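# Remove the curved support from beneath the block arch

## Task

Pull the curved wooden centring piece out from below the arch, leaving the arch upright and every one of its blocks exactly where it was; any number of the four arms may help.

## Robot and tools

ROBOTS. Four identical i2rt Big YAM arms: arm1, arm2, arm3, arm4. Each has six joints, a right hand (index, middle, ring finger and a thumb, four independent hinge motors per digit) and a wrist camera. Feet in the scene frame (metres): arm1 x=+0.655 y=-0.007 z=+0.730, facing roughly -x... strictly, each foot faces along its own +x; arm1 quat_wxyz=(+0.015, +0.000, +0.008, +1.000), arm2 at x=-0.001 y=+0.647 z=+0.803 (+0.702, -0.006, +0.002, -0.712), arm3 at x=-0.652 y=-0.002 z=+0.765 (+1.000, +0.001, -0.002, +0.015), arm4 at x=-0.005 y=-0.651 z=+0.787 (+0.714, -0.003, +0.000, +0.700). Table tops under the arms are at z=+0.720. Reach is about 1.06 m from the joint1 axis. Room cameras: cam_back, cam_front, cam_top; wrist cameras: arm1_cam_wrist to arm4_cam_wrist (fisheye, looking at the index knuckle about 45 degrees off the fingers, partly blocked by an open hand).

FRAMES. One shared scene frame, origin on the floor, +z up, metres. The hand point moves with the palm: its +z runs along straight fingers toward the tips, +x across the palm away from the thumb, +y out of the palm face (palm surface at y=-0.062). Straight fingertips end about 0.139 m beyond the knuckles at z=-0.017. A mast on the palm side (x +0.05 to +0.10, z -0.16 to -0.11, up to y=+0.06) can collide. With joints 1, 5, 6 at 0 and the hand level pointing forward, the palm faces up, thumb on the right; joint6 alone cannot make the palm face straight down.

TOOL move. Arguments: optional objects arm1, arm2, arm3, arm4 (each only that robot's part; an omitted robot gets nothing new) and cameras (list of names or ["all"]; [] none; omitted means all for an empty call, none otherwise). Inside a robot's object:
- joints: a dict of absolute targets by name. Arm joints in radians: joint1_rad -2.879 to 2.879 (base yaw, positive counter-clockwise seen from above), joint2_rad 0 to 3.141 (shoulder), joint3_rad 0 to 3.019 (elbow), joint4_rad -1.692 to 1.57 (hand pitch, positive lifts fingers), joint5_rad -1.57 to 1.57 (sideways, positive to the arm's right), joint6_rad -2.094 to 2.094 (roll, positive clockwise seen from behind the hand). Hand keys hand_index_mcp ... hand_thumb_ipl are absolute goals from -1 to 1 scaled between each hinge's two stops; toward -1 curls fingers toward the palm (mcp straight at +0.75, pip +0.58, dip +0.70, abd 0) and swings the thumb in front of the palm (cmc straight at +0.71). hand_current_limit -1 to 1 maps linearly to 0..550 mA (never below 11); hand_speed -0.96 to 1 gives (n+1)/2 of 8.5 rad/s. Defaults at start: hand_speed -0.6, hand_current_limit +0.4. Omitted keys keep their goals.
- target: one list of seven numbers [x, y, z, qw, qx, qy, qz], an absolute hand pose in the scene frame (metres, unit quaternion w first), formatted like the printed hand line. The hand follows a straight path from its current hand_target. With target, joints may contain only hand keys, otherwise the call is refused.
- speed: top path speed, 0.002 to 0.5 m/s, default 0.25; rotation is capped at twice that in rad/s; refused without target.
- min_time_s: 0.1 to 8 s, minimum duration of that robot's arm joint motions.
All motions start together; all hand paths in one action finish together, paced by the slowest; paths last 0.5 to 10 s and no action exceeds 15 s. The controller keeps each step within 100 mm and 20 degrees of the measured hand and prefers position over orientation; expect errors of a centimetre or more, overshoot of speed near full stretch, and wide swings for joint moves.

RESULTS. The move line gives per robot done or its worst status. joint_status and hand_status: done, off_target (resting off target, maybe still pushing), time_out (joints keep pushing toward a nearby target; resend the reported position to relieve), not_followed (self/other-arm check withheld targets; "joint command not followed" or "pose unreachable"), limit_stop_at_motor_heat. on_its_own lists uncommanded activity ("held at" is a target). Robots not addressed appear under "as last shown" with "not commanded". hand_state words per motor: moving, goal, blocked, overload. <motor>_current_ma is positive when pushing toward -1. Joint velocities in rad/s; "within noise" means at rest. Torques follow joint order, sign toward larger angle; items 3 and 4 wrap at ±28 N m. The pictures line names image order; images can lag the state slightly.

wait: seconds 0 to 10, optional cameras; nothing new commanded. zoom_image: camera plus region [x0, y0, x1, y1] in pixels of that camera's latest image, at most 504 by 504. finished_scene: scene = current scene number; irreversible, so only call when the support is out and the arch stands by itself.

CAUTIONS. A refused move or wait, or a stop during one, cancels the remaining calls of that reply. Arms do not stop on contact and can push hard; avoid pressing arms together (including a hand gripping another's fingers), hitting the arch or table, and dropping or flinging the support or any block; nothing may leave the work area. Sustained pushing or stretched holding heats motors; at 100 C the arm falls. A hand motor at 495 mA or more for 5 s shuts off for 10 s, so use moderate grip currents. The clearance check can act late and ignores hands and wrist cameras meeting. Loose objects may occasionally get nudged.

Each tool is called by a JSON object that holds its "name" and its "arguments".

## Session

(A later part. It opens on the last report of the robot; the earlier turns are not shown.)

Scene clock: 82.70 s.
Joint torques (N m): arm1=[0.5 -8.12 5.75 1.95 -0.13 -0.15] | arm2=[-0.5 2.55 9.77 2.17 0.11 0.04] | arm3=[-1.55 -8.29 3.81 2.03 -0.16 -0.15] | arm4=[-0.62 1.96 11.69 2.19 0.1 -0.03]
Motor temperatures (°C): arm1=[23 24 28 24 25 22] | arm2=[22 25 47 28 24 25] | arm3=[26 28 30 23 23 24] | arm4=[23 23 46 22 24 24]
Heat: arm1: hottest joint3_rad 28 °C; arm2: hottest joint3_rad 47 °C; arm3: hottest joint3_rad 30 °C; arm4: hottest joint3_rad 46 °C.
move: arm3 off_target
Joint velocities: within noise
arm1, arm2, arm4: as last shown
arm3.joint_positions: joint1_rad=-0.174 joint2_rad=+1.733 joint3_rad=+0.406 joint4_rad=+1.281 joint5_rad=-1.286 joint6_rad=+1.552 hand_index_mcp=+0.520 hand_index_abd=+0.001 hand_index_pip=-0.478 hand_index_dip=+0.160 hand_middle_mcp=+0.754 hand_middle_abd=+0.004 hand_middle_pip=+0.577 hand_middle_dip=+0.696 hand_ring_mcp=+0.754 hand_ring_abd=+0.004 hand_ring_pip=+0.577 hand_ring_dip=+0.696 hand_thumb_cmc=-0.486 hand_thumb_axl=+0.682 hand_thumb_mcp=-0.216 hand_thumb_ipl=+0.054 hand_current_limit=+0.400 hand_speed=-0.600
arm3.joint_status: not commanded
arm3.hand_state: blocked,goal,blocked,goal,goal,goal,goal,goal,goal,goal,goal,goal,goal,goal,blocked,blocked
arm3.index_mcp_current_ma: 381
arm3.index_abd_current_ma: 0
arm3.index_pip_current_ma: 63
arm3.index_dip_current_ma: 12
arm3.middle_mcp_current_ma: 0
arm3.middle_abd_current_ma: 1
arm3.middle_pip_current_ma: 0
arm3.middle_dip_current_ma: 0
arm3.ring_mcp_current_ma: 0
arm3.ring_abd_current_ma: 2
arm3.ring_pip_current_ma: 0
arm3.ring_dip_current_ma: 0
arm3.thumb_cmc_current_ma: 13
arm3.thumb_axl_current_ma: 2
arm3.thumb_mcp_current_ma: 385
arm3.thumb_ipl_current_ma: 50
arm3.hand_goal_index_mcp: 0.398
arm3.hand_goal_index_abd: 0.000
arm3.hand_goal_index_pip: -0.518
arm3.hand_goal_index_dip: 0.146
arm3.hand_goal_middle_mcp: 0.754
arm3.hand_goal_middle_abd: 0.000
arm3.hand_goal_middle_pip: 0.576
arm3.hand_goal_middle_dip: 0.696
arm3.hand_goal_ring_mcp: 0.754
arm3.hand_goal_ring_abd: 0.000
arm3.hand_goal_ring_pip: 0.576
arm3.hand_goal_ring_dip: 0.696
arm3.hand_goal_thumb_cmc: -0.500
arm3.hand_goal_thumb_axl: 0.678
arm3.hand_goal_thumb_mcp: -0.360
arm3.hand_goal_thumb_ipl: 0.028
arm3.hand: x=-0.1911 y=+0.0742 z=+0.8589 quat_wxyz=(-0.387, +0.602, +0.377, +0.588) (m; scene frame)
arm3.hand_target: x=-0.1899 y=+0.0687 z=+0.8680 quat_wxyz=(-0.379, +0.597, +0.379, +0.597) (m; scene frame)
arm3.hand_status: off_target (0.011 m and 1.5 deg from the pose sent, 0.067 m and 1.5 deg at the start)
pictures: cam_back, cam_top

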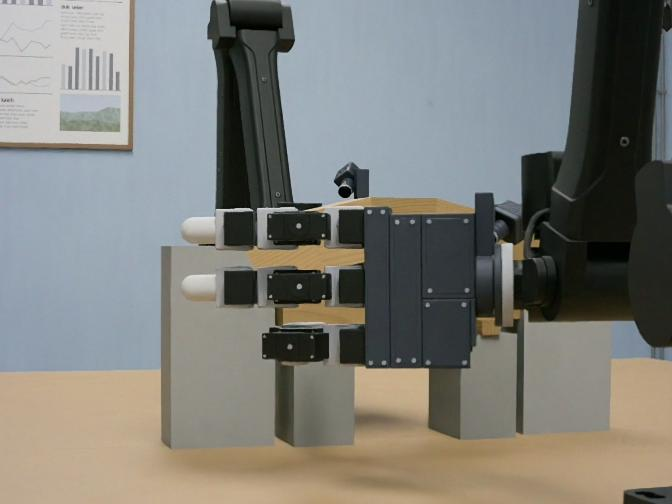

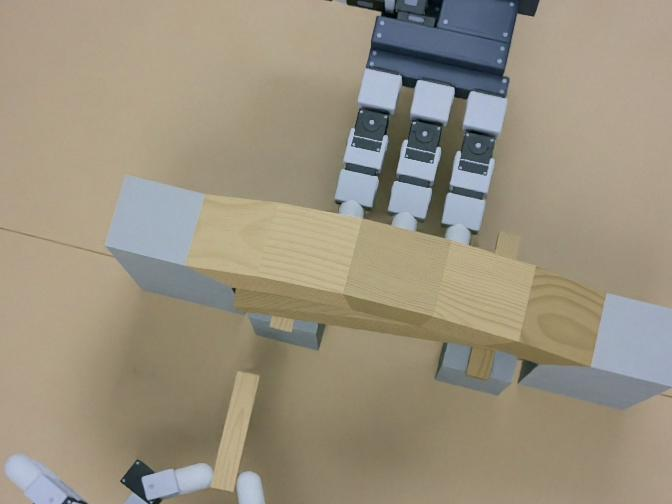

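{"name": "move", "arguments": {"arm3": {"target": [-0.25, 0.25, 0.83, 0.3961, -0.6346, -0.2998, -0.5917], "speed": 0.15}, "arm1": {"target": [0.118, 0.004, 0.961, 0.4991, 0.4991, -0.5009, -0.5009], "speed": 0.06}, "cameras": ["cam_top", "cam_back"]}}

Scene clock: 105.33 s.
Joint torques (N m): arm1=[0.56 -8.94 6.16 1.83 -0.11 -0.14] | arm2=[-0.73 2.49 9.81 2.22 0.11 0.04] | arm3=[-0.5 -6.71 3.96 2.76 0.1 -0.12] | arm4=[-0.62 2.2 11.73 2.17 0.08 -0.01]
Motor temperatures (°C): arm1=[23 24 28 24 25 22] | arm2=[22 25 48 28 24 25] | arm3=[26 28 29 24 23 24] | arm4=[23 23 47 22 24 24]
Heat: arm1: hottest joint3_rad 28 °C; arm2: hottest joint3_rad 48 °C; arm3: hottest joint3_rad 29 °C; arm4: hottest joint3_rad 47 °C.
move: arm1 off_target; arm3 done
Joint velocities: within noise
arm1.joint_positions: joint1_rad=+0.086 joint2_rad=+1.694 joint3_rad=+0.501 joint4_rad=+1.175 joint5_rad=+0.048 joint6_rad=-0.004 hand_index_mcp=+0.763 hand_index_abd=+0.001 hand_index_pip=+0.577 hand_index_dip=+0.696 hand_middle_mcp=+0.763 hand_middle_abd=+0.001 hand_middle_pip=+0.577 hand_middle_dip=+0.696 hand_ring_mcp=+0.758 hand_ring_abd=+0.002 hand_ring_pip=+0.575 hand_ring_dip=+0.695 hand_thumb_cmc=+0.722 hand_thumb_axl=+0.677 hand_thumb_mcp=+0.226 hand_thumb_ipl=+0.168 hand_current_limit=+0.400 hand_speed=-0.600
arm1.joint_status: not commanded
arm1.hand_state: goal,goal,goal,goal,goal,goal,goal,goal,goal,goal,goal,goal,goal,goal,goal,goal
arm1.index_mcp_current_ma: 13
arm1.index_abd_current_ma: 1
arm1.index_pip_current_ma: 0
arm1.index_dip_current_ma: 0
arm1.middle_mcp_current_ma: 13
arm1.middle_abd_current_ma: 1
arm1.middle_pip_current_ma: 0
arm1.middle_dip_current_ma: 0
arm1.ring_mcp_current_ma: 4
arm1.ring_abd_current_ma: 1
arm1.ring_pip_current_ma: -1
arm1.ring_dip_current_ma: -1
arm1.thumb_cmc_current_ma: 9
arm1.thumb_axl_current_ma: 0
arm1.thumb_mcp_current_ma: 0
arm1.thumb_ipl_current_ma: 0
arm1.hand_goal_index_mcp: 0.754
arm1.hand_goal_index_abd: 0.000
arm1.hand_goal_index_pip: 0.576
arm1.hand_goal_index_dip: 0.696
arm1.hand_goal_middle_mcp: 0.754
arm1.hand_goal_middle_abd: 0.000
arm1.hand_goal_middle_pip: 0.576
arm1.hand_goal_middle_dip: 0.696
arm1.hand_goal_ring_mcp: 0.754
arm1.hand_goal_ring_abd: 0.000
arm1.hand_goal_ring_pip: 0.576
arm1.hand_goal_ring_dip: 0.696
arm1.hand_goal_thumb_cmc: 0.714
arm1.hand_goal_thumb_axl: 0.678
arm1.hand_goal_thumb_mcp: 0.226
arm1.hand_goal_thumb_ipl: 0.168
arm1.hand: x=+0.1291 y=-0.0020 z=+0.9540 quat_wxyz=(-0.501, -0.504, +0.505, +0.491) (m; scene frame)
arm1.hand_target: x=+0.1186 y=+0.0041 z=+0.9610 quat_wxyz=(-0.499, -0.499, +0.501, +0.501) (m; scene frame)
arm1.hand_status: off_target (0.014 m and 1.4 deg from the pose sent, 0.040 m and 1.5 deg at the start)
arm2, arm4: as last shown
arm3.joint_positions: joint1_rad=+0.504 joint2_rad=+1.833 joint3_rad=+0.310 joint4_rad=+1.505 joint5_rad=-0.498 joint6_rad=+1.715 hand_index_mcp=+0.519 hand_index_abd=+0.001 hand_index_pip=-0.478 hand_index_dip=+0.160 hand_middle_mcp=+0.754 hand_middle_abd=+0.004 hand_middle_pip=+0.577 hand_middle_dip=+0.696 hand_ring_mcp=+0.754 hand_ring_abd=+0.004 hand_ring_pip=+0.577 hand_ring_dip=+0.696 hand_thumb_cmc=-0.486 hand_thumb_axl=+0.682 hand_thumb_mcp=-0.216 hand_thumb_ipl=+0.055 hand_current_limit=+0.400 hand_speed=-0.600
arm3.joint_status: not commanded
arm3.hand_state: blocked,goal,blocked,goal,goal,goal,goal,goal,goal,goal,goal,goal,goal,goal,blocked,blocked
arm3.index_mcp_current_ma: 374
arm3.index_abd_current_ma: 0
arm3.index_pip_current_ma: 63
arm3.index_dip_current_ma: 12
arm3.middle_mcp_current_ma: 0
arm3.middle_abd_current_ma: 1
arm3.middle_pip_current_ma: 0
arm3.middle_dip_current_ma: 0
arm3.ring_mcp_current_ma: 0
arm3.ring_abd_current_ma: 2
arm3.ring_pip_current_ma: 0
arm3.ring_dip_current_ma: 0
arm3.thumb_cmc_current_ma: 13
arm3.thumb_axl_current_ma: 2
arm3.thumb_mcp_current_ma: 385
arm3.thumb_ipl_current_ma: 53
arm3.hand_goal_index_mcp: 0.398
arm3.hand_goal_index_abd: 0.000
arm3.hand_goal_index_pip: -0.518
arm3.hand_goal_index_dip: 0.146
arm3.hand_goal_middle_mcp: 0.754
arm3.hand_goal_middle_abd: 0.000
arm3.hand_goal_middle_pip: 0.576
arm3.hand_goal_middle_dip: 0.696
arm3.hand_goal_ring_mcp: 0.754
arm3.hand_goal_ring_abd: 0.000
arm3.hand_goal_ring_pip: 0.576
arm3.hand_goal_ring_dip: 0.696
arm3.hand_goal_thumb_cmc: -0.500
arm3.hand_goal_thumb_axl: 0.678
arm3.hand_goal_thumb_mcp: -0.360
arm3.hand_goal_thumb_ipl: 0.028
arm3.hand: x=-0.2552 y=+0.2460 z=+0.8244 quat_wxyz=(-0.392, +0.644, +0.304, +0.583) (m; scene frame)
arm3.hand_target: x=-0.2502 y=+0.2500 z=+0.8300 quat_wxyz=(-0.396, +0.635, +0.300, +0.592) (m; scene frame)
arm3.hand_status: done (0.009 m and 1.6 deg from the pose sent, 0.188 m and 9.7 deg at the start)
pictures: cam_back, cam_top

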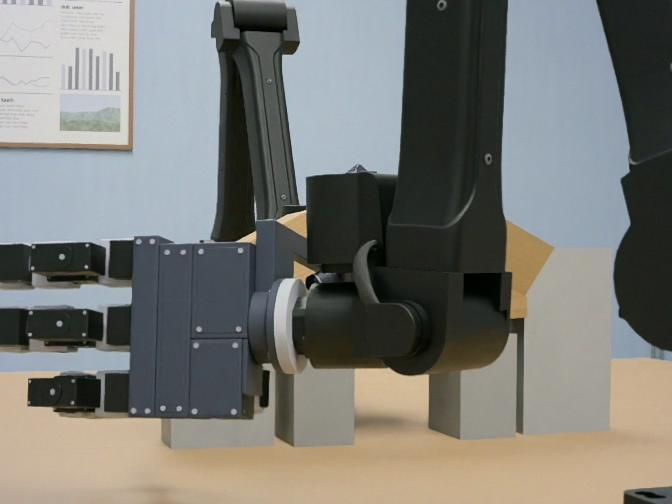

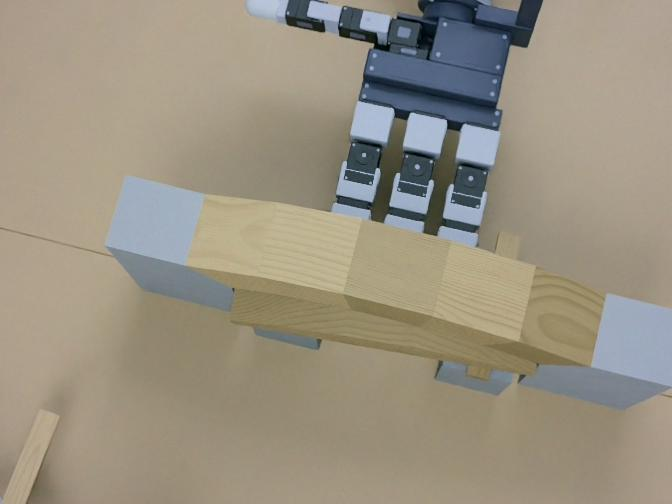

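{"name": "move", "arguments": {"arm3": {"target": [-0.25, 0.25, 0.783, 0.3961, -0.6346, -0.2998, -0.5917], "speed": 0.06}, "arm1": {"target": [0.101, -0.006, 0.957, 0.4991, 0.4991, -0.5009, -0.5009], "speed": 0.06}, "cameras": ["cam_top", "cam_back"]}}

Scene clock: 119.50 s.
Joint torques (N m): arm1=[2.37 -9.58 6.17 1.87 0.23 -0.14] | arm2=[-0.62 2.43 9.74 2.19 0.11 0.04] | arm3=[-0.38 -7.47 2.97 2.71 -0.01 -0.34] | arm4=[-0.79 2.02 11.63 2.18 0.09 -0.01]
Motor temperatures (°C): arm1=[23 24 28 24 25 22] | arm2=[22 25 48 28 24 25] | arm3=[26 28 29 24 23 24] | arm4=[23 23 48 22 24 24]
Heat: arm1: hottest joint3_rad 28 °C; arm2: hottest joint3_rad 48 °C; arm3: hottest joint3_rad 29 °C; arm4: hottest joint3_rad 48 °C.
move: arm1 off_target; arm3 off_target
Joint velocities: within noise
arm1.joint_positions: joint1_rad=+0.086 joint2_rad=+1.737 joint3_rad=+0.550 joint4_rad=+1.168 joint5_rad=+0.064 joint6_rad=-0.004 hand_index_mcp=+0.763 hand_index_abd=+0.001 hand_index_pip=+0.577 hand_index_dip=+0.696 hand_middle_mcp=+0.763 hand_middle_abd=+0.001 hand_middle_pip=+0.577 hand_middle_dip=+0.696 hand_ring_mcp=+0.758 hand_ring_abd=-0.002 hand_ring_pip=+0.574 hand_ring_dip=+0.695 hand_thumb_cmc=+0.722 hand_thumb_axl=+0.677 hand_thumb_mcp=+0.226 hand_thumb_ipl=+0.168 hand_current_limit=+0.400 hand_speed=-0.600
arm1.joint_status: not commanded
arm1.hand_state: goal,goal,goal,goal,goal,goal,goal,goal,goal,goal,goal,goal,goal,goal,goal,goal
arm1.index_mcp_current_ma: 13
arm1.index_abd_current_ma: 1
arm1.index_pip_current_ma: 0
arm1.index_dip_current_ma: 0
arm1.middle_mcp_current_ma: 13
arm1.middle_abd_current_ma: 1
arm1.middle_pip_current_ma: 0
arm1.middle_dip_current_ma: 0
arm1.ring_mcp_current_ma: 4
arm1.ring_abd_current_ma: -2
arm1.ring_pip_current_ma: -1
arm1.ring_dip_current_ma: -1
arm1.thumb_cmc_current_ma: 9
arm1.thumb_axl_current_ma: 0
arm1.thumb_mcp_current_ma: 0
arm1.thumb_ipl_current_ma: 0
arm1.hand_goal_index_mcp: 0.754
arm1.hand_goal_index_abd: 0.000
arm1.hand_goal_index_pip: 0.576
arm1.hand_goal_index_dip: 0.696
arm1.hand_goal_middle_mcp: 0.754
arm1.hand_goal_middle_abd: 0.000
arm1.hand_goal_middle_pip: 0.576
arm1.hand_goal_middle_dip: 0.696
arm1.hand_goal_ring_mcp: 0.754
arm1.hand_goal_ring_abd: 0.000
arm1.hand_goal_ring_pip: 0.576
arm1.hand_goal_ring_dip: 0.696
arm1.hand_goal_thumb_cmc: 0.714
arm1.hand_goal_thumb_axl: 0.678
arm1.hand_goal_thumb_mcp: 0.226
arm1.hand_goal_thumb_ipl: 0.168
arm1.hand: x=+0.1117 y=-0.0002 z=+0.9493 quat_wxyz=(-0.496, -0.500, +0.509, +0.495) (m; scene frame)
arm1.hand_target: x=+0.1016 y=-0.0060 z=+0.9572 quat_wxyz=(-0.499, -0.499, +0.501, +0.501) (m; scene frame)
arm1.hand_status: off_target (0.014 m and 1.3 deg from the pose sent, 0.029 m and 1.4 deg at the start)
arm2.joint_positions: joint1_rad=-0.424 joint2_rad=+0.625 joint3_rad=+1.380 joint4_rad=-1.167 joint5_rad=+0.021 joint6_rad=+1.113 hand_index_mcp=+0.755 hand_index_abd=+0.001 hand_index_pip=+0.577 hand_index_dip=+0.696 hand_middle_mcp=+0.755 hand_middle_abd=+0.001 hand_middle_pip=+0.577 hand_middle_dip=+0.696 hand_ring_mcp=+0.755 hand_ring_abd=+0.001 hand_ring_pip=+0.577 hand_ring_dip=+0.696 hand_thumb_cmc=+0.715 hand_thumb_axl=+0.677 hand_thumb_mcp=+0.226 hand_thumb_ipl=+0.168 hand_current_limit=+0.400 hand_speed=-0.600
arm2.joint_status: not commanded
arm2.hand_state: goal,goal,goal,goal,goal,goal,goal,goal,goal,goal,goal,goal,goal,goal,goal,goal
arm2.index_mcp_current_ma: 0
arm2.index_abd_current_ma: 0
arm2.index_pip_current_ma: 0
arm2.index_dip_current_ma: 0
arm2.middle_mcp_current_ma: 0
arm2.middle_abd_current_ma: 0
arm2.middle_pip_current_ma: 0
arm2.middle_dip_current_ma: 0
arm2.ring_mcp_current_ma: 0
arm2.ring_abd_current_ma: 0
arm2.ring_pip_current_ma: 0
arm2.ring_dip_current_ma: 0
arm2.thumb_cmc_current_ma: 0
arm2.thumb_axl_current_ma: 0
arm2.thumb_mcp_current_ma: 0
arm2.thumb_ipl_current_ma: 0
arm2.hand_goal_index_mcp: 0.754
arm2.hand_goal_index_abd: 0.000
arm2.hand_goal_index_pip: 0.576
arm2.hand_goal_index_dip: 0.696
arm2.hand_goal_middle_mcp: 0.754
arm2.hand_goal_middle_abd: 0.000
arm2.hand_goal_middle_pip: 0.576
arm2.hand_goal_middle_dip: 0.696
arm2.hand_goal_ring_mcp: 0.754
arm2.hand_goal_ring_abd: 0.000
arm2.hand_goal_ring_pip: 0.576
arm2.hand_goal_ring_dip: 0.696
arm2.hand_goal_thumb_cmc: 0.714
arm2.hand_goal_thumb_axl: 0.678
arm2.hand_goal_thumb_mcp: 0.226
arm2.hand_goal_thumb_ipl: 0.168
arm2.hand: x=-0.1886 y=+0.4486 z=+1.3925 quat_wxyz=(+0.525, +0.593, -0.587, +0.171) (m; scene frame)
arm2.hand_target: x=-0.1869 y=+0.4521 z=+1.4041 quat_wxyz=(+0.534, +0.588, -0.582, +0.175) (m; scene frame)
arm2.hand_status: not commanded
arm3.joint_positions: joint1_rad=+0.504 joint2_rad=+1.989 joint3_rad=+0.335 joint4_rad=+1.560 joint5_rad=-0.498 joint6_rad=+1.715 hand_index_mcp=+0.519 hand_index_abd=+0.001 hand_index_pip=-0.478 hand_index_dip=+0.160 hand_middle_mcp=+0.754 hand_middle_abd=+0.004 hand_middle_pip=+0.577 hand_middle_dip=+0.696 hand_ring_mcp=+0.754 hand_ring_abd=+0.004 hand_ring_pip=+0.577 hand_ring_dip=+0.696 hand_thumb_cmc=-0.486 hand_thumb_axl=+0.682 hand_thumb_mcp=-0.216 hand_thumb_ipl=+0.055 hand_current_limit=+0.400 hand_speed=-0.600
arm3.joint_status: not commanded
arm3.hand_state: blocked,goal,blocked,goal,goal,goal,goal,goal,goal,goal,goal,goal,goal,goal,blocked,blocked
arm3.index_mcp_current_ma: 374
arm3.index_abd_current_ma: 0
arm3.index_pip_current_ma: 63
arm3.index_dip_current_ma: 12
arm3.middle_mcp_current_ma: 0
arm3.middle_abd_current_ma: 1
arm3.middle_pip_current_ma: 0
arm3.middle_dip_current_ma: 0
arm3.ring_mcp_current_ma: 0
arm3.ring_abd_current_ma: 2
arm3.ring_pip_current_ma: 0
arm3.ring_dip_current_ma: 0
arm3.thumb_cmc_current_ma: 13
arm3.thumb_axl_current_ma: 2
arm3.thumb_mcp_current_ma: 385
arm3.thumb_ipl_current_ma: 53
arm3.hand_goal_index_mcp: 0.398
arm3.hand_goal_index_abd: 0.000
arm3.hand_goal_index_pip: -0.518
arm3.hand_goal_index_dip: 0.146
arm3.hand_goal_middle_mcp: 0.754
arm3.hand_goal_middle_abd: 0.000
arm3.hand_goal_middle_pip: 0.576
arm3.hand_goal_middle_dip: 0.696
arm3.hand_goal_ring_mcp: 0.754
arm3.hand_goal_ring_abd: 0.000
arm3.hand_goal_ring_pip: 0.576
arm3.hand_goal_ring_dip: 0.696
arm3.hand_goal_thumb_cmc: -0.500
arm3.hand_goal_thumb_axl: 0.678
arm3.hand_goal_thumb_mcp: -0.360
arm3.hand_goal_thumb_ipl: 0.028
arm3.hand: x=-0.2564 y=+0.2453 z=+0.7759 quat_wxyz=(-0.389, +0.670, +0.302, +0.556) (m; scene frame)
arm3.hand_target: x=-0.2500 y=+0.2501 z=+0.7835 quat_wxyz=(-0.388, +0.656, +0.307, +0.570) (m; scene frame)
arm3.hand_status: off_target (0.011 m and 5.8 deg from the pose sent, 0.042 m and 1.6 deg at the start; a joint's target at an end of its range on 33 of 39 steps)
arm4.joint_positions: joint1_rad=-0.645 joint2_rad=+0.632 joint3_rad=+1.316 joint4_rad=-1.349 joint5_rad=+0.066 joint6_rad=+1.131 hand_index_mcp=+0.754 hand_index_abd=+0.000 hand_index_pip=+0.577 hand_index_dip=+0.696 hand_middle_mcp=+0.754 hand_middle_abd=+0.000 hand_middle_pip=+0.577 hand_middle_dip=+0.696 hand_ring_mcp=+0.754 hand_ring_abd=+0.000 hand_ring_pip=+0.577 hand_ring_dip=+0.696 hand_thumb_cmc=+0.714 hand_thumb_axl=+0.677 hand_thumb_mcp=+0.225 hand_thumb_ipl=+0.168 hand_current_limit=+0.400 hand_speed=-0.600
arm4.joint_status: not commanded
arm4.hand_state: goal,goal,goal,goal,goal,goal,goal,goal,goal,goal,goal,goal,goal,goal,goal,goal
arm4.index_mcp_current_ma: 0
arm4.index_abd_current_ma: 0
arm4.index_pip_current_ma: 2
arm4.index_dip_current_ma: 0
arm4.middle_mcp_current_ma: 0
arm4.middle_abd_current_ma: 0
arm4.middle_pip_current_ma: 2
arm4.middle_dip_current_ma: 0
arm4.ring_mcp_current_ma: 0
arm4.ring_abd_current_ma: 0
arm4.ring_pip_current_ma: 2
arm4.ring_dip_current_ma: 0
arm4.thumb_cmc_current_ma: 1
arm4.thumb_axl_current_ma: -2
arm4.thumb_mcp_current_ma: -2
arm4.thumb_ipl_current_ma: -1
arm4.hand_goal_index_mcp: 0.754
arm4.hand_goal_index_abd: 0.000
arm4.hand_goal_index_pip: 0.576
arm4.hand_goal_index_dip: 0.696
arm4.hand_goal_middle_mcp: 0.754
arm4.hand_goal_middle_abd: 0.000
arm4.hand_goal_middle_pip: 0.576
arm4.hand_goal_middle_dip: 0.696
arm4.hand_goal_ring_mcp: 0.754
arm4.hand_goal_ring_abd: 0.000
arm4.hand_goal_ring_pip: 0.576
arm4.hand_goal_ring_dip: 0.696
arm4.hand_goal_thumb_cmc: 0.714
arm4.hand_goal_thumb_axl: 0.678
arm4.hand_goal_thumb_mcp: 0.226
arm4.hand_goal_thumb_ipl: 0.168
arm4.hand: x=+0.2259 y=-0.5104 z=+1.3005 quat_wxyz=(-0.070, +0.711, +0.550, +0.432) (m; scene frame)
arm4.hand_target: x=+0.2246 y=-0.5120 z=+1.3144 quat_wxyz=(-0.073, +0.706, +0.545, +0.446) (m; scene frame)
arm4.hand_status: not commanded
pictures: cam_back, cam_top

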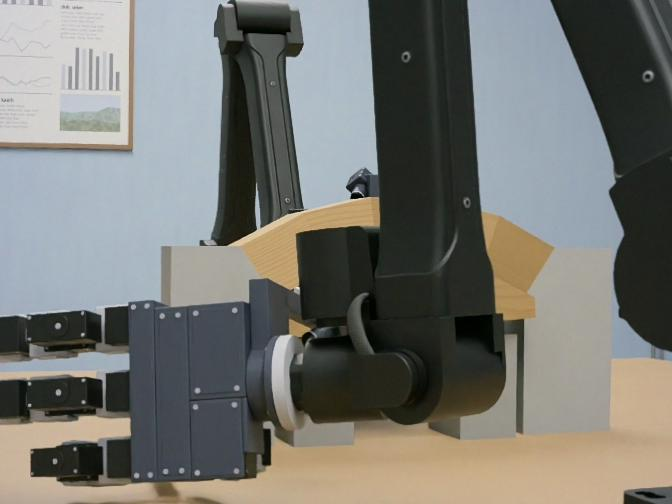

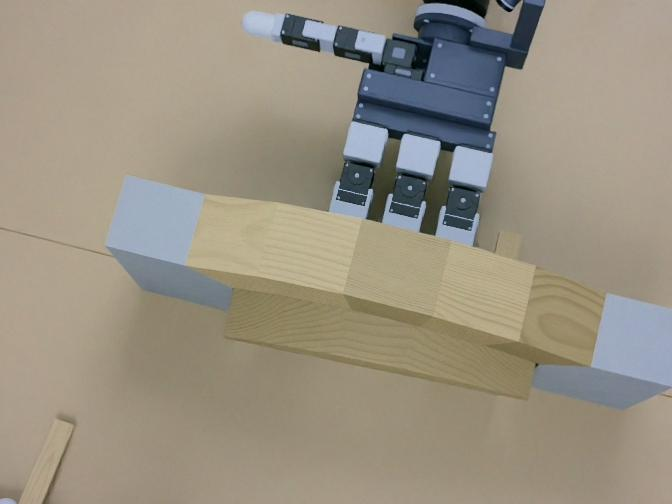

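{"name": "move", "arguments": {"arm3": {"joints": {"hand_index_mcp": 0.6, "hand_index_pip": -0.44, "hand_thumb_mcp": -0.16, "hand_speed": -0.75}}, "arm1": {"target": [0.0905, -0.012, 0.959, 0.4991, 0.4991, -0.5009, -0.5009], "speed": 0.06}, "cameras": ["cam_top", "arm3_cam_wrist"]}}

Scene clock: 133.60 s.
Joint torques (N m): arm1=[2.84 -9.88 6.64 1.87 0.14 -0.14] | arm2=[-0.44 2.43 9.76 2.22 0.11 0.03] | arm3=[-0.32 -7.65 2.97 2.73 -0.01 -0.33] | arm4=[-0.85 2.14 11.71 2.14 0.08 -0.01]
Motor temperatures (°C): arm1=[23 24 29 24 25 22] | arm2=[22 25 48 28 24 25] | arm3=[26 28 28 24 23 24] | arm4=[23 23 48 22 24 24]
Heat: arm1: hottest joint3_rad 29 °C; arm2: hottest joint3_rad 48 °C; arm3: hottest joint2_rad 28 °C; arm4: hottest joint3_rad 48 °C.
move: arm1 off_target; arm3 done
Joint velocities: within noise
arm1.joint_positions: joint1_rad=+0.093 joint2_rad=+1.745 joint3_rad=+0.575 joint4_rad=+1.148 joint5_rad=+0.080 joint6_rad=-0.004 hand_index_mcp=+0.763 hand_index_abd=+0.001 hand_index_pip=+0.577 hand_index_dip=+0.696 hand_middle_mcp=+0.763 hand_middle_abd=+0.001 hand_middle_pip=+0.577 hand_middle_dip=+0.696 hand_ring_mcp=+0.759 hand_ring_abd=-0.001 hand_ring_pip=+0.574 hand_ring_dip=+0.695 hand_thumb_cmc=+0.722 hand_thumb_axl=+0.677 hand_thumb_mcp=+0.226 hand_thumb_ipl=+0.168 hand_current_limit=+0.400 hand_speed=-0.600
arm1.joint_status: not commanded
arm1.hand_state: goal,goal,goal,goal,goal,goal,goal,goal,goal,goal,goal,goal,goal,goal,goal,goal
arm1.index_mcp_current_ma: 13
arm1.index_abd_current_ma: 1
arm1.index_pip_current_ma: 0
arm1.index_dip_current_ma: 0
arm1.middle_mcp_current_ma: 13
arm1.middle_abd_current_ma: 1
arm1.middle_pip_current_ma: 0
arm1.middle_dip_current_ma: 0
arm1.ring_mcp_current_ma: 6
arm1.ring_abd_current_ma: -1
arm1.ring_pip_current_ma: -1
arm1.ring_dip_current_ma: -1
arm1.thumb_cmc_current_ma: 9
arm1.thumb_axl_current_ma: 0
arm1.thumb_mcp_current_ma: 0
arm1.thumb_ipl_current_ma: 0
arm1.hand_goal_index_mcp: 0.754
arm1.hand_goal_index_abd: 0.000
arm1.hand_goal_index_pip: 0.576
arm1.hand_goal_index_dip: 0.696
arm1.hand_goal_middle_mcp: 0.754
arm1.hand_goal_middle_abd: 0.000
arm1.hand_goal_middle_pip: 0.576
arm1.hand_goal_middle_dip: 0.696
arm1.hand_goal_ring_mcp: 0.754
arm1.hand_goal_ring_abd: 0.000
arm1.hand_goal_ring_pip: 0.576
arm1.hand_goal_ring_dip: 0.696
arm1.hand_goal_thumb_cmc: 0.714
arm1.hand_goal_thumb_axl: 0.678
arm1.hand_goal_thumb_mcp: 0.226
arm1.hand_goal_thumb_ipl: 0.168
arm1.hand: x=+0.1028 y=-0.0020 z=+0.9497 quat_wxyz=(-0.493, -0.499, +0.512, +0.496) (m; scene frame)
arm1.hand_target: x=+0.0914 y=-0.0120 z=+0.9591 quat_wxyz=(-0.499, -0.499, +0.501, +0.501) (m; scene frame)
arm1.hand_status: off_target (0.018 m and 1.6 deg from the pose sent, 0.026 m and 1.3 deg at the start)
arm2, arm4: as last shown
arm3.joint_positions: joint1_rad=+0.504 joint2_rad=+1.989 joint3_rad=+0.335 joint4_rad=+1.560 joint5_rad=-0.498 joint6_rad=+1.715 hand_index_mcp=+0.595 hand_index_abd=+0.001 hand_index_pip=-0.436 hand_index_dip=+0.149 hand_middle_mcp=+0.754 hand_middle_abd=+0.004 hand_middle_pip=+0.577 hand_middle_dip=+0.696 hand_ring_mcp=+0.754 hand_ring_abd=+0.004 hand_ring_pip=+0.577 hand_ring_dip=+0.696 hand_thumb_cmc=-0.486 hand_thumb_axl=+0.682 hand_thumb_mcp=-0.162 hand_thumb_ipl=+0.031 hand_current_limit=+0.400 hand_speed=-0.750
arm3.joint_status: all done
arm3.hand_state: goal,goal,goal,goal,goal,goal,goal,goal,goal,goal,goal,goal,goal,goal,goal,goal
arm3.index_mcp_current_ma: -3
arm3.index_abd_current_ma: 0
arm3.index_pip_current_ma: 2
arm3.index_dip_current_ma: 1
arm3.middle_mcp_current_ma: 0
arm3.middle_abd_current_ma: 1
arm3.middle_pip_current_ma: 0
arm3.middle_dip_current_ma: 0
arm3.ring_mcp_current_ma: 0
arm3.ring_abd_current_ma: 2
arm3.ring_pip_current_ma: 0
arm3.ring_dip_current_ma: 0
arm3.thumb_cmc_current_ma: 13
arm3.thumb_axl_current_ma: 2
arm3.thumb_mcp_current_ma: -1
arm3.thumb_ipl_current_ma: 2
arm3.hand_goal_index_mcp: 0.600
arm3.hand_goal_index_abd: 0.000
arm3.hand_goal_index_pip: -0.440
arm3.hand_goal_index_dip: 0.146
arm3.hand_goal_middle_mcp: 0.754
arm3.hand_goal_middle_abd: 0.000
arm3.hand_goal_middle_pip: 0.576
arm3.hand_goal_middle_dip: 0.696
arm3.hand_goal_ring_mcp: 0.754
arm3.hand_goal_ring_abd: 0.000
arm3.hand_goal_ring_pip: 0.576
arm3.hand_goal_ring_dip: 0.696
arm3.hand_goal_thumb_cmc: -0.500
arm3.hand_goal_thumb_axl: 0.678
arm3.hand_goal_thumb_mcp: -0.160
arm3.hand_goal_thumb_ipl: 0.028
arm3.hand: x=-0.2564 y=+0.2453 z=+0.7759 quat_wxyz=(-0.389, +0.670, +0.302, +0.556) (m; scene frame)
arm3.hand_target: x=-0.2500 y=+0.2501 z=+0.7835 quat_wxyz=(-0.388, +0.656, +0.307, +0.570) (m; scene frame)
arm3.hand_status: not commanded
pictures: arm3_cam_wrist, cam_top
camera_calibration:
arm3_cam_wrist: T_world_to_cam=[[0.337681, -0.255941, -0.905796, 0.892162], [-0.899028, -0.372721, -0.229842, -0.0132264], [-0.278783, 0.891949, -0.355959, 0.107173], [0, 0, 0, 1]] pos_world=[-0.283279, 0.127818, 0.843226]

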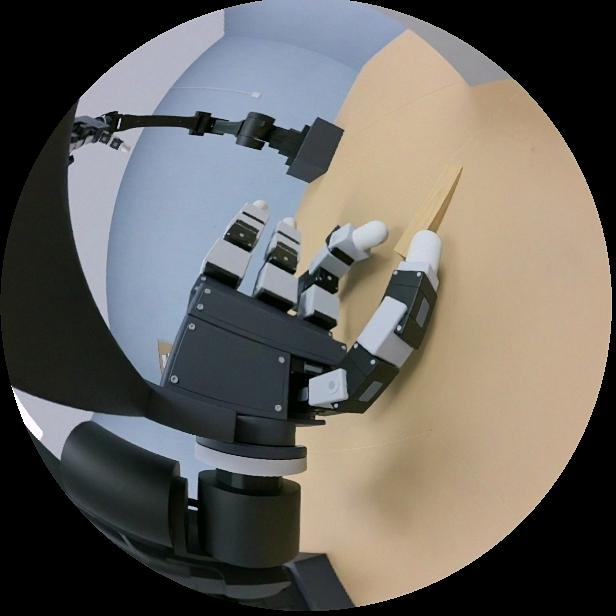

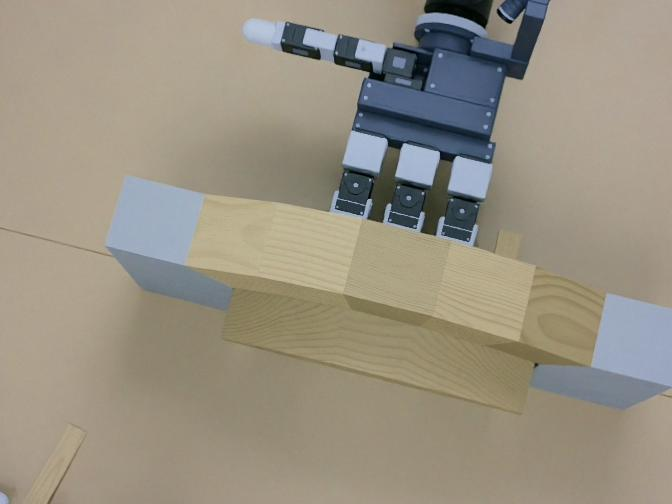

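{"name": "move", "arguments": {"arm3": {"target": [-0.25, 0.25, 0.86, 0.3961, -0.6346, -0.2998, -0.5917], "speed": 0.15}}}

{"name": "move", "arguments": {"arm3": {"target": [-0.135, -0.058, 0.93, 0.1833, 0.6842, 0.6818, 0.1827], "speed": 0.3, "joints": {"hand_index_mcp": 0.822, "hand_index_pip": 0.066, "hand_index_dip": 0.406, "hand_middle_mcp": 0.822, "hand_middle_pip": 0.066, "hand_middle_dip": 0.406, "hand_ring_mcp": 0.822, "hand_ring_pip": 0.066, "hand_ring_dip": 0.406, "hand_index_abd": -0.133, "hand_ring_abd": 0.133, "hand_thumb_cmc": -0.786, "hand_thumb_mcp": -0.315, "hand_thumb_ipl": 0.168, "hand_speed": -0.6}}, "cameras": ["cam_top", "cam_back", "arm3_cam_wrist"]}}

Scene clock: 152.40 s.
Joint torques (N m): arm1=[2.78 -9.88 6.61 1.84 0.14 -0.14] | arm2=[-0.67 2.43 9.8 2.19 0.11 0.05] | arm3=[-0.44 -7.12 3.78 1.11 0.08 -0.11] | arm4=[-0.56 2.08 11.62 2.29 0.09 0]
Motor temperatures (°C): arm1=[23 25 29 24 25 23] | arm2=[22 25 49 28 24 25] | arm3=[26 29 28 24 23 24] | arm4=[23 23 49 22 24 24]
Heat: arm1: hottest joint3_rad 29 °C; arm2: hottest joint3_rad 49 °C; arm3: hottest joint2_rad 29 °C; arm4: hottest joint3_rad 49 °C.
move: arm3 done
Joint velocities: within noise
arm1, arm2, arm4: as last shown
arm3.joint_positions: joint1_rad=+0.504 joint2_rad=+1.685 joint3_rad=+0.323 joint4_rad=+1.389 joint5_rad=-0.498 joint6_rad=+1.715 hand_index_mcp=+0.595 hand_index_abd=+0.001 hand_index_pip=-0.437 hand_index_dip=+0.149 hand_middle_mcp=+0.754 hand_middle_abd=+0.004 hand_middle_pip=+0.577 hand_middle_dip=+0.696 hand_ring_mcp=+0.754 hand_ring_abd=+0.004 hand_ring_pip=+0.577 hand_ring_dip=+0.696 hand_thumb_cmc=-0.486 hand_thumb_axl=+0.682 hand_thumb_mcp=-0.162 hand_thumb_ipl=+0.031 hand_current_limit=+0.400 hand_speed=-0.750
arm3.joint_status: not commanded
arm3.hand_state: goal,goal,goal,goal,goal,goal,goal,goal,goal,goal,goal,goal,goal,goal,goal,goal
arm3.index_mcp_current_ma: -3
arm3.index_abd_current_ma: 0
arm3.index_pip_current_ma: 1
arm3.index_dip_current_ma: 1
arm3.middle_mcp_current_ma: 0
arm3.middle_abd_current_ma: 1
arm3.middle_pip_current_ma: 0
arm3.middle_dip_current_ma: 0
arm3.ring_mcp_current_ma: 0
arm3.ring_abd_current_ma: 2
arm3.ring_pip_current_ma: 0
arm3.ring_dip_current_ma: 0
arm3.thumb_cmc_current_ma: 13
arm3.thumb_axl_current_ma: 2
arm3.thumb_mcp_current_ma: -1
arm3.thumb_ipl_current_ma: 1
arm3.hand_goal_index_mcp: 0.600
arm3.hand_goal_index_abd: 0.000
arm3.hand_goal_index_pip: -0.440
arm3.hand_goal_index_dip: 0.146
arm3.hand_goal_middle_mcp: 0.754
arm3.hand_goal_middle_abd: 0.000
arm3.hand_goal_middle_pip: 0.576
arm3.hand_goal_middle_dip: 0.696
arm3.hand_goal_ring_mcp: 0.754
arm3.hand_goal_ring_abd: 0.000
arm3.hand_goal_ring_pip: 0.576
arm3.hand_goal_ring_dip: 0.696
arm3.hand_goal_thumb_cmc: -0.500
arm3.hand_goal_thumb_axl: 0.678
arm3.hand_goal_thumb_mcp: -0.160
arm3.hand_goal_thumb_ipl: 0.028
arm3.hand: x=-0.2474 y=+0.2505 z=+0.8645 quat_wxyz=(-0.393, +0.628, +0.304, +0.599) (m; scene frame)
arm3.hand_target: x=-0.2501 y=+0.2501 z=+0.8600 quat_wxyz=(-0.396, +0.635, +0.300, +0.592) (m; scene frame)
arm3.hand_status: done (0.005 m and 1.3 deg from the pose sent, 0.084 m and 5.8 deg at the start)
pictures: none

Scene clock: 156.03 s.
Joint torques (N m): arm1=[2.78 -9.82 6.63 1.85 0.14 -0.14] | arm2=[-0.5 2.37 9.81 2.19 0.11 0.04] | arm3=[-1.14 -5.6 13.24 0.38 -0.08 -0.24] | arm4=[-0.85 2.26 11.64 2.19 0.09 -0.02]
Motor temperatures (°C): arm1=[23 25 29 24 25 23] | arm2=[22 25 49 28 24 25] | arm3=[26 29 29 24 23 24] | arm4=[23 23 49 22 24 24]
Heat: arm1: hottest joint3_rad 29 °C; arm2: hottest joint3_rad 49 °C; arm3: hottest joint2_rad 29 °C; arm4: hottest joint3_rad 49 °C.
move: arm3 off_target
Joint velocities: within noise
arm1, arm2, arm4: as last shown
arm3.joint_positions: joint1_rad=-0.110 joint2_rad=+1.280 joint3_rad=+0.750 joint4_rad=-0.561 joint5_rad=-0.040 joint6_rad=-0.059 hand_index_mcp=+0.823 hand_index_abd=-0.128 hand_index_pip=+0.065 hand_index_dip=+0.403 hand_middle_mcp=+0.823 hand_middle_abd=+0.003 hand_middle_pip=+0.069 hand_middle_dip=+0.408 hand_ring_mcp=+0.823 hand_ring_abd=+0.136 hand_ring_pip=+0.069 hand_ring_dip=+0.409 hand_thumb_cmc=-0.784 hand_thumb_axl=+0.680 hand_thumb_mcp=-0.316 hand_thumb_ipl=+0.165 hand_current_limit=+0.400 hand_speed=-0.600
arm3.joint_status: all done
arm3.hand_state: goal,goal,goal,goal,goal,goal,goal,goal,goal,goal,goal,goal,goal,goal,goal,goal
arm3.index_mcp_current_ma: 0
arm3.index_abd_current_ma: 1
arm3.index_pip_current_ma: 0
arm3.index_dip_current_ma: -1
arm3.middle_mcp_current_ma: 0
arm3.middle_abd_current_ma: 1
arm3.middle_pip_current_ma: 1
arm3.middle_dip_current_ma: 1
arm3.ring_mcp_current_ma: 0
arm3.ring_abd_current_ma: 1
arm3.ring_pip_current_ma: 1
arm3.ring_dip_current_ma: 1
arm3.thumb_cmc_current_ma: 1
arm3.thumb_axl_current_ma: 1
arm3.thumb_mcp_current_ma: -1
arm3.thumb_ipl_current_ma: -1
arm3.hand_goal_index_mcp: 0.822
arm3.hand_goal_index_abd: -0.132
arm3.hand_goal_index_pip: 0.066
arm3.hand_goal_index_dip: 0.406
arm3.hand_goal_middle_mcp: 0.822
arm3.hand_goal_middle_abd: 0.000
arm3.hand_goal_middle_pip: 0.066
arm3.hand_goal_middle_dip: 0.406
arm3.hand_goal_ring_mcp: 0.822
arm3.hand_goal_ring_abd: 0.134
arm3.hand_goal_ring_pip: 0.066
arm3.hand_goal_ring_dip: 0.406
arm3.hand_goal_thumb_cmc: -0.786
arm3.hand_goal_thumb_axl: 0.678
arm3.hand_goal_thumb_mcp: -0.314
arm3.hand_goal_thumb_ipl: 0.168
arm3.hand: x=-0.1563 y=-0.0532 z=+0.9065 quat_wxyz=(+0.168, +0.690, +0.683, +0.173) (m; scene frame)
arm3.hand_target: x=-0.1367 y=-0.0579 z=+0.9305 quat_wxyz=(+0.184, +0.684, +0.682, +0.183) (m; scene frame)
arm3.hand_status: off_target (0.032 m and 2.3 deg from the pose sent, 0.335 m and 95.2 deg at the start)
pictures: arm3_cam_wrist, cam_back, cam_top
camera_calibration:
arm3_cam_wrist: T_world_to_cam=[[0.51865, -0.819915, 0.242366, -0.142193], [-0.816176, -0.39036, 0.425999, -0.587078], [-0.254673, -0.418758, -0.871656, 0.849342], [0, 0, 0, 1]] pos_world=[-0.189106, 0.00991093, 1.02489]

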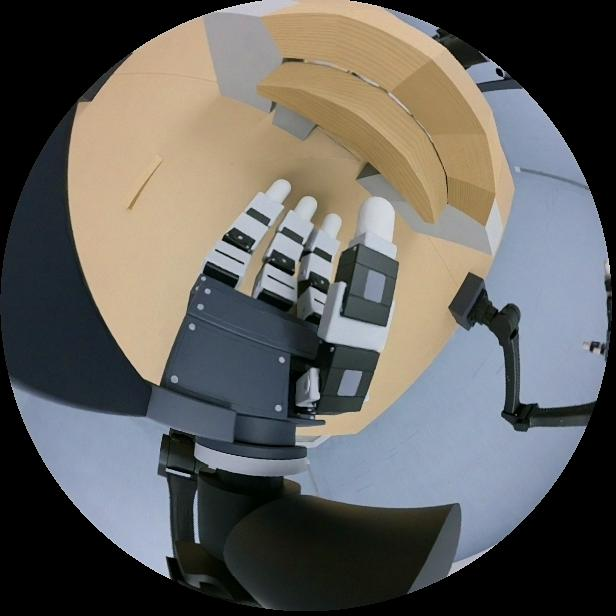

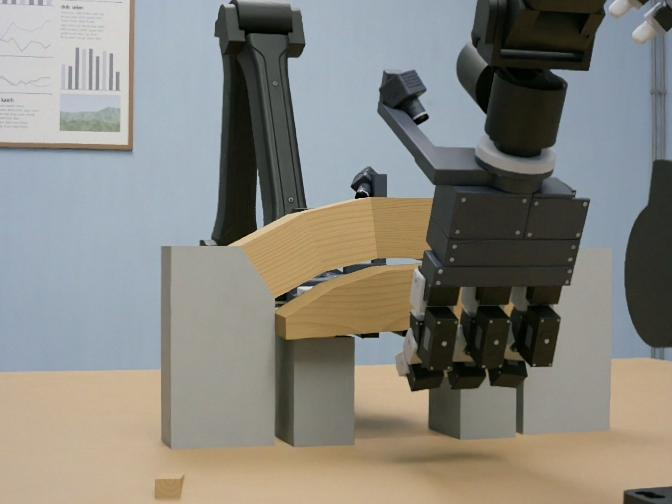

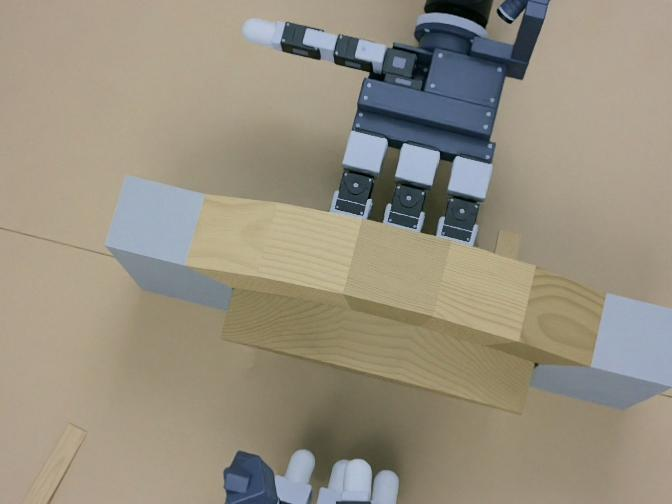

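{"name": "move", "arguments": {"arm3": {"target": [-0.0407, -0.059, 0.913, 0.1833, 0.6842, 0.6818, 0.1827], "speed": 0.1}, "cameras": ["cam_top", "cam_back", "arm3_cam_wrist"]}}

Scene clock: 169.50 s.
Joint torques (N m): arm1=[2.84 -9.82 6.63 1.87 0.14 -0.14] | arm2=[-0.56 2.32 9.78 2.19 0.11 0.03] | arm3=[-0.03 -9.05 12.75 1.46 0.07 -0.11] | arm4=[-0.67 2.14 11.66 2.24 0.09 -0.03]
Motor temperatures (°C): arm1=[23 25 29 24 25 23] | arm2=[22 25 49 28 24 25] | arm3=[26 28 32 24 23 24] | arm4=[23 23 49 22 24 24]
Heat: arm1: hottest joint3_rad 29 °C; arm2: hottest joint3_rad 49 °C; arm3: hottest joint3_rad 32 °C; arm4: hottest joint3_rad 49 °C.
move: arm3 off_target
Joint velocities: within noise
arm1, arm2, arm4: as last shown
arm3.joint_positions: joint1_rad=-0.110 joint2_rad=+1.547 joint3_rad=+0.975 joint4_rad=-0.544 joint5_rad=-0.036 joint6_rad=-0.059 hand_index_mcp=+0.824 hand_index_abd=-0.128 hand_index_pip=+0.065 hand_index_dip=+0.403 hand_middle_mcp=+0.824 hand_middle_abd=+0.003 hand_middle_pip=+0.069 hand_middle_dip=+0.408 hand_ring_mcp=+0.824 hand_ring_abd=+0.136 hand_ring_pip=+0.069 hand_ring_dip=+0.409 hand_thumb_cmc=-0.784 hand_thumb_axl=+0.680 hand_thumb_mcp=-0.316 hand_thumb_ipl=+0.165 hand_current_limit=+0.400 hand_speed=-0.600
arm3.joint_status: not commanded
arm3.hand_state: goal,goal,goal,goal,goal,goal,goal,goal,goal,goal,goal,goal,goal,goal,goal,goal
arm3.index_mcp_current_ma: 1
arm3.index_abd_current_ma: 1
arm3.index_pip_current_ma: 0
arm3.index_dip_current_ma: -1
arm3.middle_mcp_current_ma: 0
arm3.middle_abd_current_ma: 1
arm3.middle_pip_current_ma: 1
arm3.middle_dip_current_ma: 1
arm3.ring_mcp_current_ma: 0
arm3.ring_abd_current_ma: 1
arm3.ring_pip_current_ma: 1
arm3.ring_dip_current_ma: 1
arm3.thumb_cmc_current_ma: 1
arm3.thumb_axl_current_ma: 1
arm3.thumb_mcp_current_ma: -1
arm3.thumb_ipl_current_ma: -1
arm3.hand_goal_index_mcp: 0.822
arm3.hand_goal_index_abd: -0.132
arm3.hand_goal_index_pip: 0.066
arm3.hand_goal_index_dip: 0.406
arm3.hand_goal_middle_mcp: 0.822
arm3.hand_goal_middle_abd: 0.000
arm3.hand_goal_middle_pip: 0.066
arm3.hand_goal_middle_dip: 0.406
arm3.hand_goal_ring_mcp: 0.822
arm3.hand_goal_ring_abd: 0.134
arm3.hand_goal_ring_pip: 0.066
arm3.hand_goal_ring_dip: 0.406
arm3.hand_goal_thumb_cmc: -0.786
arm3.hand_goal_thumb_axl: 0.678
arm3.hand_goal_thumb_mcp: -0.314
arm3.hand_goal_thumb_ipl: 0.168
arm3.hand: x=-0.0672 y=-0.0608 z=+0.8866 quat_wxyz=(+0.160, +0.693, +0.684, +0.163) (m; scene frame)
arm3.hand_target: x=-0.0430 y=-0.0587 z=+0.9138 quat_wxyz=(+0.183, +0.684, +0.682, +0.183) (m; scene frame)
arm3.hand_status: off_target (0.037 m and 3.6 deg from the pose sent, 0.116 m and 2.3 deg at the start)
pictures: arm3_cam_wrist, cam_back, cam_top
camera_calibration:
arm3_cam_wrist: T_world_to_cam=[[0.523622, -0.820196, 0.230432, -0.179036], [-0.805736, -0.388886, 0.446719, -0.526385], [-0.276785, -0.419579, -0.86449, 0.843609], [0, 0, 0, 1]] pos_world=[-0.0968816, 0.00241232, 1.00569]

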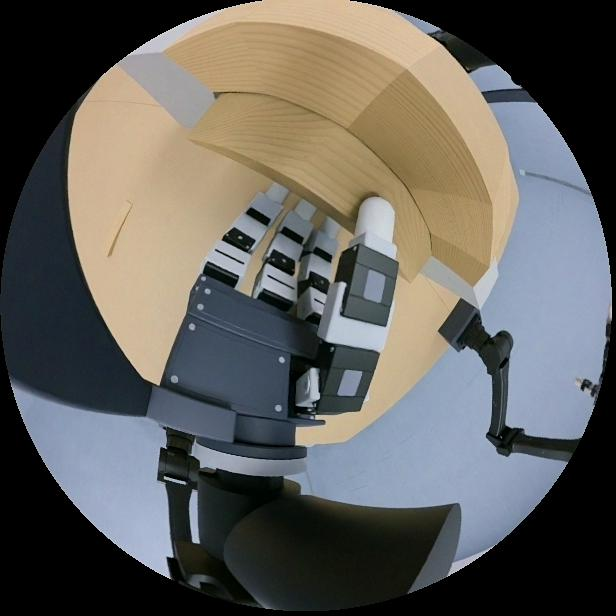

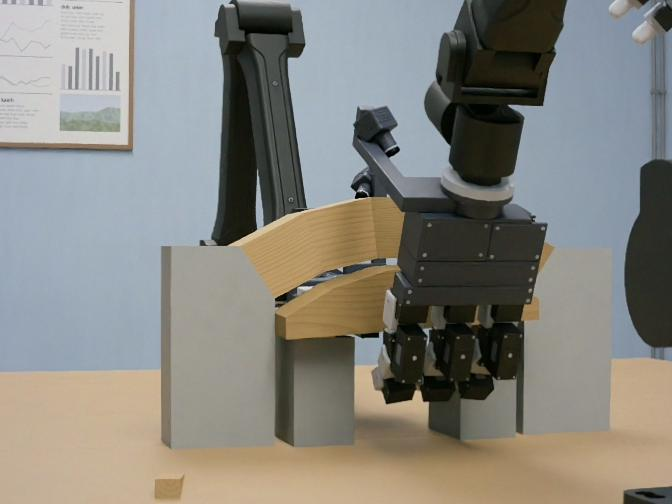

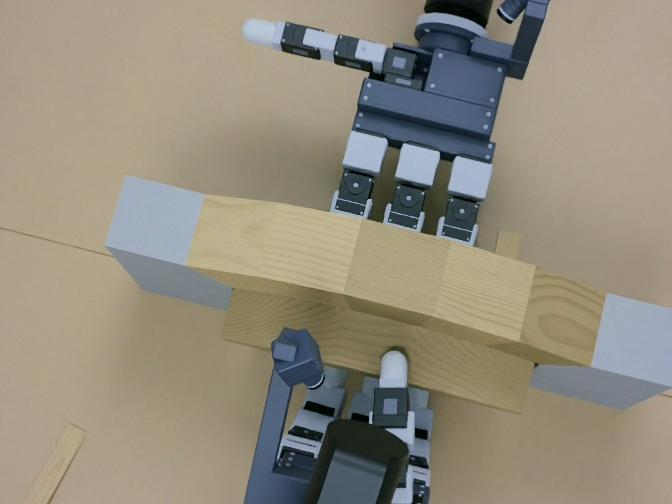

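{"name": "move", "arguments": {"arm3": {"joints": {"hand_index_mcp": 0.45, "hand_middle_mcp": 0.45, "hand_ring_mcp": 0.45, "hand_index_pip": -0.08, "hand_middle_pip": -0.08, "hand_ring_pip": -0.08, "hand_index_dip": 0.333, "hand_middle_dip": 0.333, "hand_ring_dip": 0.333, "hand_thumb_mcp": -0.52}}, "cameras": ["cam_top", "cam_back", "cam_front"]}}

Scene clock: 185.73 s.
Joint torques (N m): arm1=[2.78 -9.88 6.58 1.85 0.12 -0.14] | arm2=[-0.5 2.43 9.76 2.21 0.1 0.03] | arm3=[0.09 -9 12.26 1.47 -0.03 -0.1] | arm4=[-0.62 2.02 11.63 2.15 0.11 -0.02]
Motor temperatures (°C): arm1=[23 25 30 24 25 23] | arm2=[22 25 49 28 24 25] | arm3=[26 28 33 24 23 24] | arm4=[23 23 49 22 24 24]
Heat: arm1: hottest joint3_rad 30 °C; arm2: hottest joint3_rad 49 °C; arm3: hottest joint3_rad 33 °C; arm4: hottest joint3_rad 49 °C.
move: arm3 off_target
Joint velocities: within noise
arm1, arm2, arm4: as last shown
arm1.joint_positions: joint1_rad=+0.093 joint2_rad=+1.746 joint3_rad=+0.576 joint4_rad=+1.147 joint5_rad=+0.080 joint6_rad=-0.004 hand_index_mcp=+0.763 hand_index_abd=+0.001 hand_index_pip=+0.577 hand_index_dip=+0.696 hand_middle_mcp=+0.763 hand_middle_abd=+0.001 hand_middle_pip=+0.577 hand_middle_dip=+0.696 hand_ring_mcp=+0.759 hand_ring_abd=-0.001 hand_ring_pip=+0.574 hand_ring_dip=+0.695 hand_thumb_cmc=+0.722 hand_thumb_axl=+0.677 hand_thumb_mcp=+0.226 hand_thumb_ipl=+0.168 hand_current_limit=+0.400 hand_speed=-0.600
arm1.hand: x=+0.1025 y=-0.0021 z=+0.9497 quat_wxyz=(-0.493, -0.499, +0.512, +0.496) (m; scene frame)
arm1.hand_target: x=+0.0913 y=-0.0121 z=+0.9591 quat_wxyz=(-0.499, -0.499, +0.501, +0.501) (m; scene frame)
arm3.joint_positions: joint1_rad=-0.110 joint2_rad=+1.546 joint3_rad=+0.983 joint4_rad=-0.543 joint5_rad=-0.034 joint6_rad=-0.060 hand_index_mcp=+0.606 hand_index_abd=-0.128 hand_index_pip=-0.048 hand_index_dip=+0.345 hand_middle_mcp=+0.615 hand_middle_abd=+0.001 hand_middle_pip=-0.043 hand_middle_dip=+0.344 hand_ring_mcp=+0.637 hand_ring_abd=+0.129 hand_ring_pip=-0.050 hand_ring_dip=+0.349 hand_thumb_cmc=-0.789 hand_thumb_axl=+0.675 hand_thumb_mcp=-0.397 hand_thumb_ipl=+0.204 hand_current_limit=+0.400 hand_speed=-0.600
arm3.joint_status: hand_index_mcp off_target (ended at +0.606, target +0.450); hand_index_pip off_target (ended at -0.048, target -0.080); hand_middle_mcp off_target (ended at +0.615, target +0.450); hand_middle_pip off_target (ended at -0.043, target -0.080); hand_ring_mcp off_target (ended at +0.637, target +0.450); hand_ring_pip off_target (ended at -0.050, target -0.080); hand_thumb_mcp off_target (ended at -0.397, target -0.520); the others done
arm3.hand_state: blocked,goal,blocked,goal,blocked,goal,blocked,goal,blocked,goal,blocked,goal,goal,goal,blocked,blocked
arm3.index_mcp_current_ma: 385
arm3.index_abd_current_ma: 1
arm3.index_pip_current_ma: 45
arm3.index_dip_current_ma: 8
arm3.middle_mcp_current_ma: 385
arm3.middle_abd_current_ma: 0
arm3.middle_pip_current_ma: 54
arm3.middle_dip_current_ma: 7
arm3.ring_mcp_current_ma: 385
arm3.ring_abd_current_ma: -2
arm3.ring_pip_current_ma: 41
arm3.ring_dip_current_ma: 14
arm3.thumb_cmc_current_ma: -1
arm3.thumb_axl_current_ma: -2
arm3.thumb_mcp_current_ma: 385
arm3.thumb_ipl_current_ma: 85
arm3.hand_goal_index_mcp: 0.450
arm3.hand_goal_index_abd: -0.132
arm3.hand_goal_index_pip: -0.080
arm3.hand_goal_index_dip: 0.334
arm3.hand_goal_middle_mcp: 0.450
arm3.hand_goal_middle_abd: 0.000
arm3.hand_goal_middle_pip: -0.080
arm3.hand_goal_middle_dip: 0.334
arm3.hand_goal_ring_mcp: 0.450
arm3.hand_goal_ring_abd: 0.134
arm3.hand_goal_ring_pip: -0.080
arm3.hand_goal_ring_dip: 0.334
arm3.hand_goal_thumb_cmc: -0.786
arm3.hand_goal_thumb_axl: 0.678
arm3.hand_goal_thumb_mcp: -0.520
arm3.hand_goal_thumb_ipl: 0.168
arm3.hand: x=-0.0640 y=-0.0615 z=+0.8910 quat_wxyz=(+0.164, +0.692, +0.684, +0.165) (m; scene frame)
arm3.hand_target: x=-0.0431 y=-0.0587 z=+0.9136 quat_wxyz=(+0.183, +0.684, +0.682, +0.183) (m; scene frame)
arm3.hand_status: not commanded
pictures: cam_back, cam_front, cam_top

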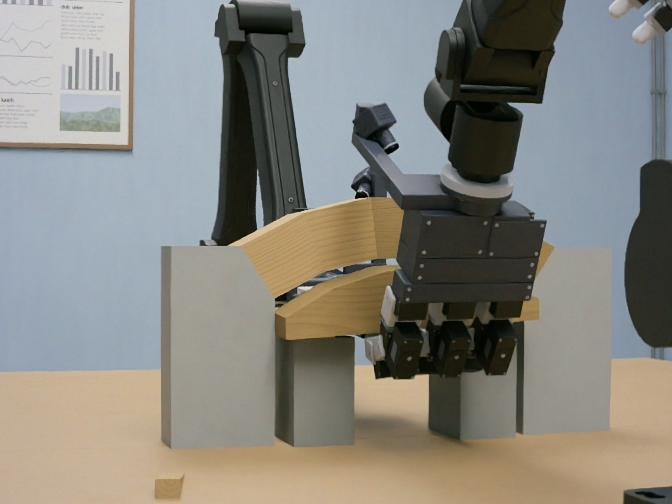

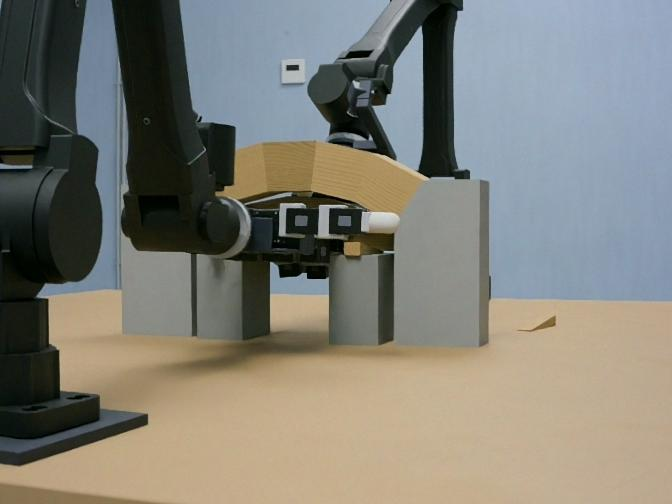

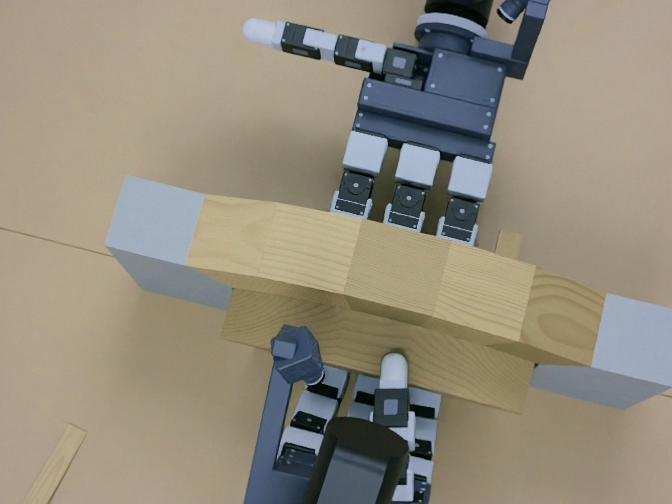

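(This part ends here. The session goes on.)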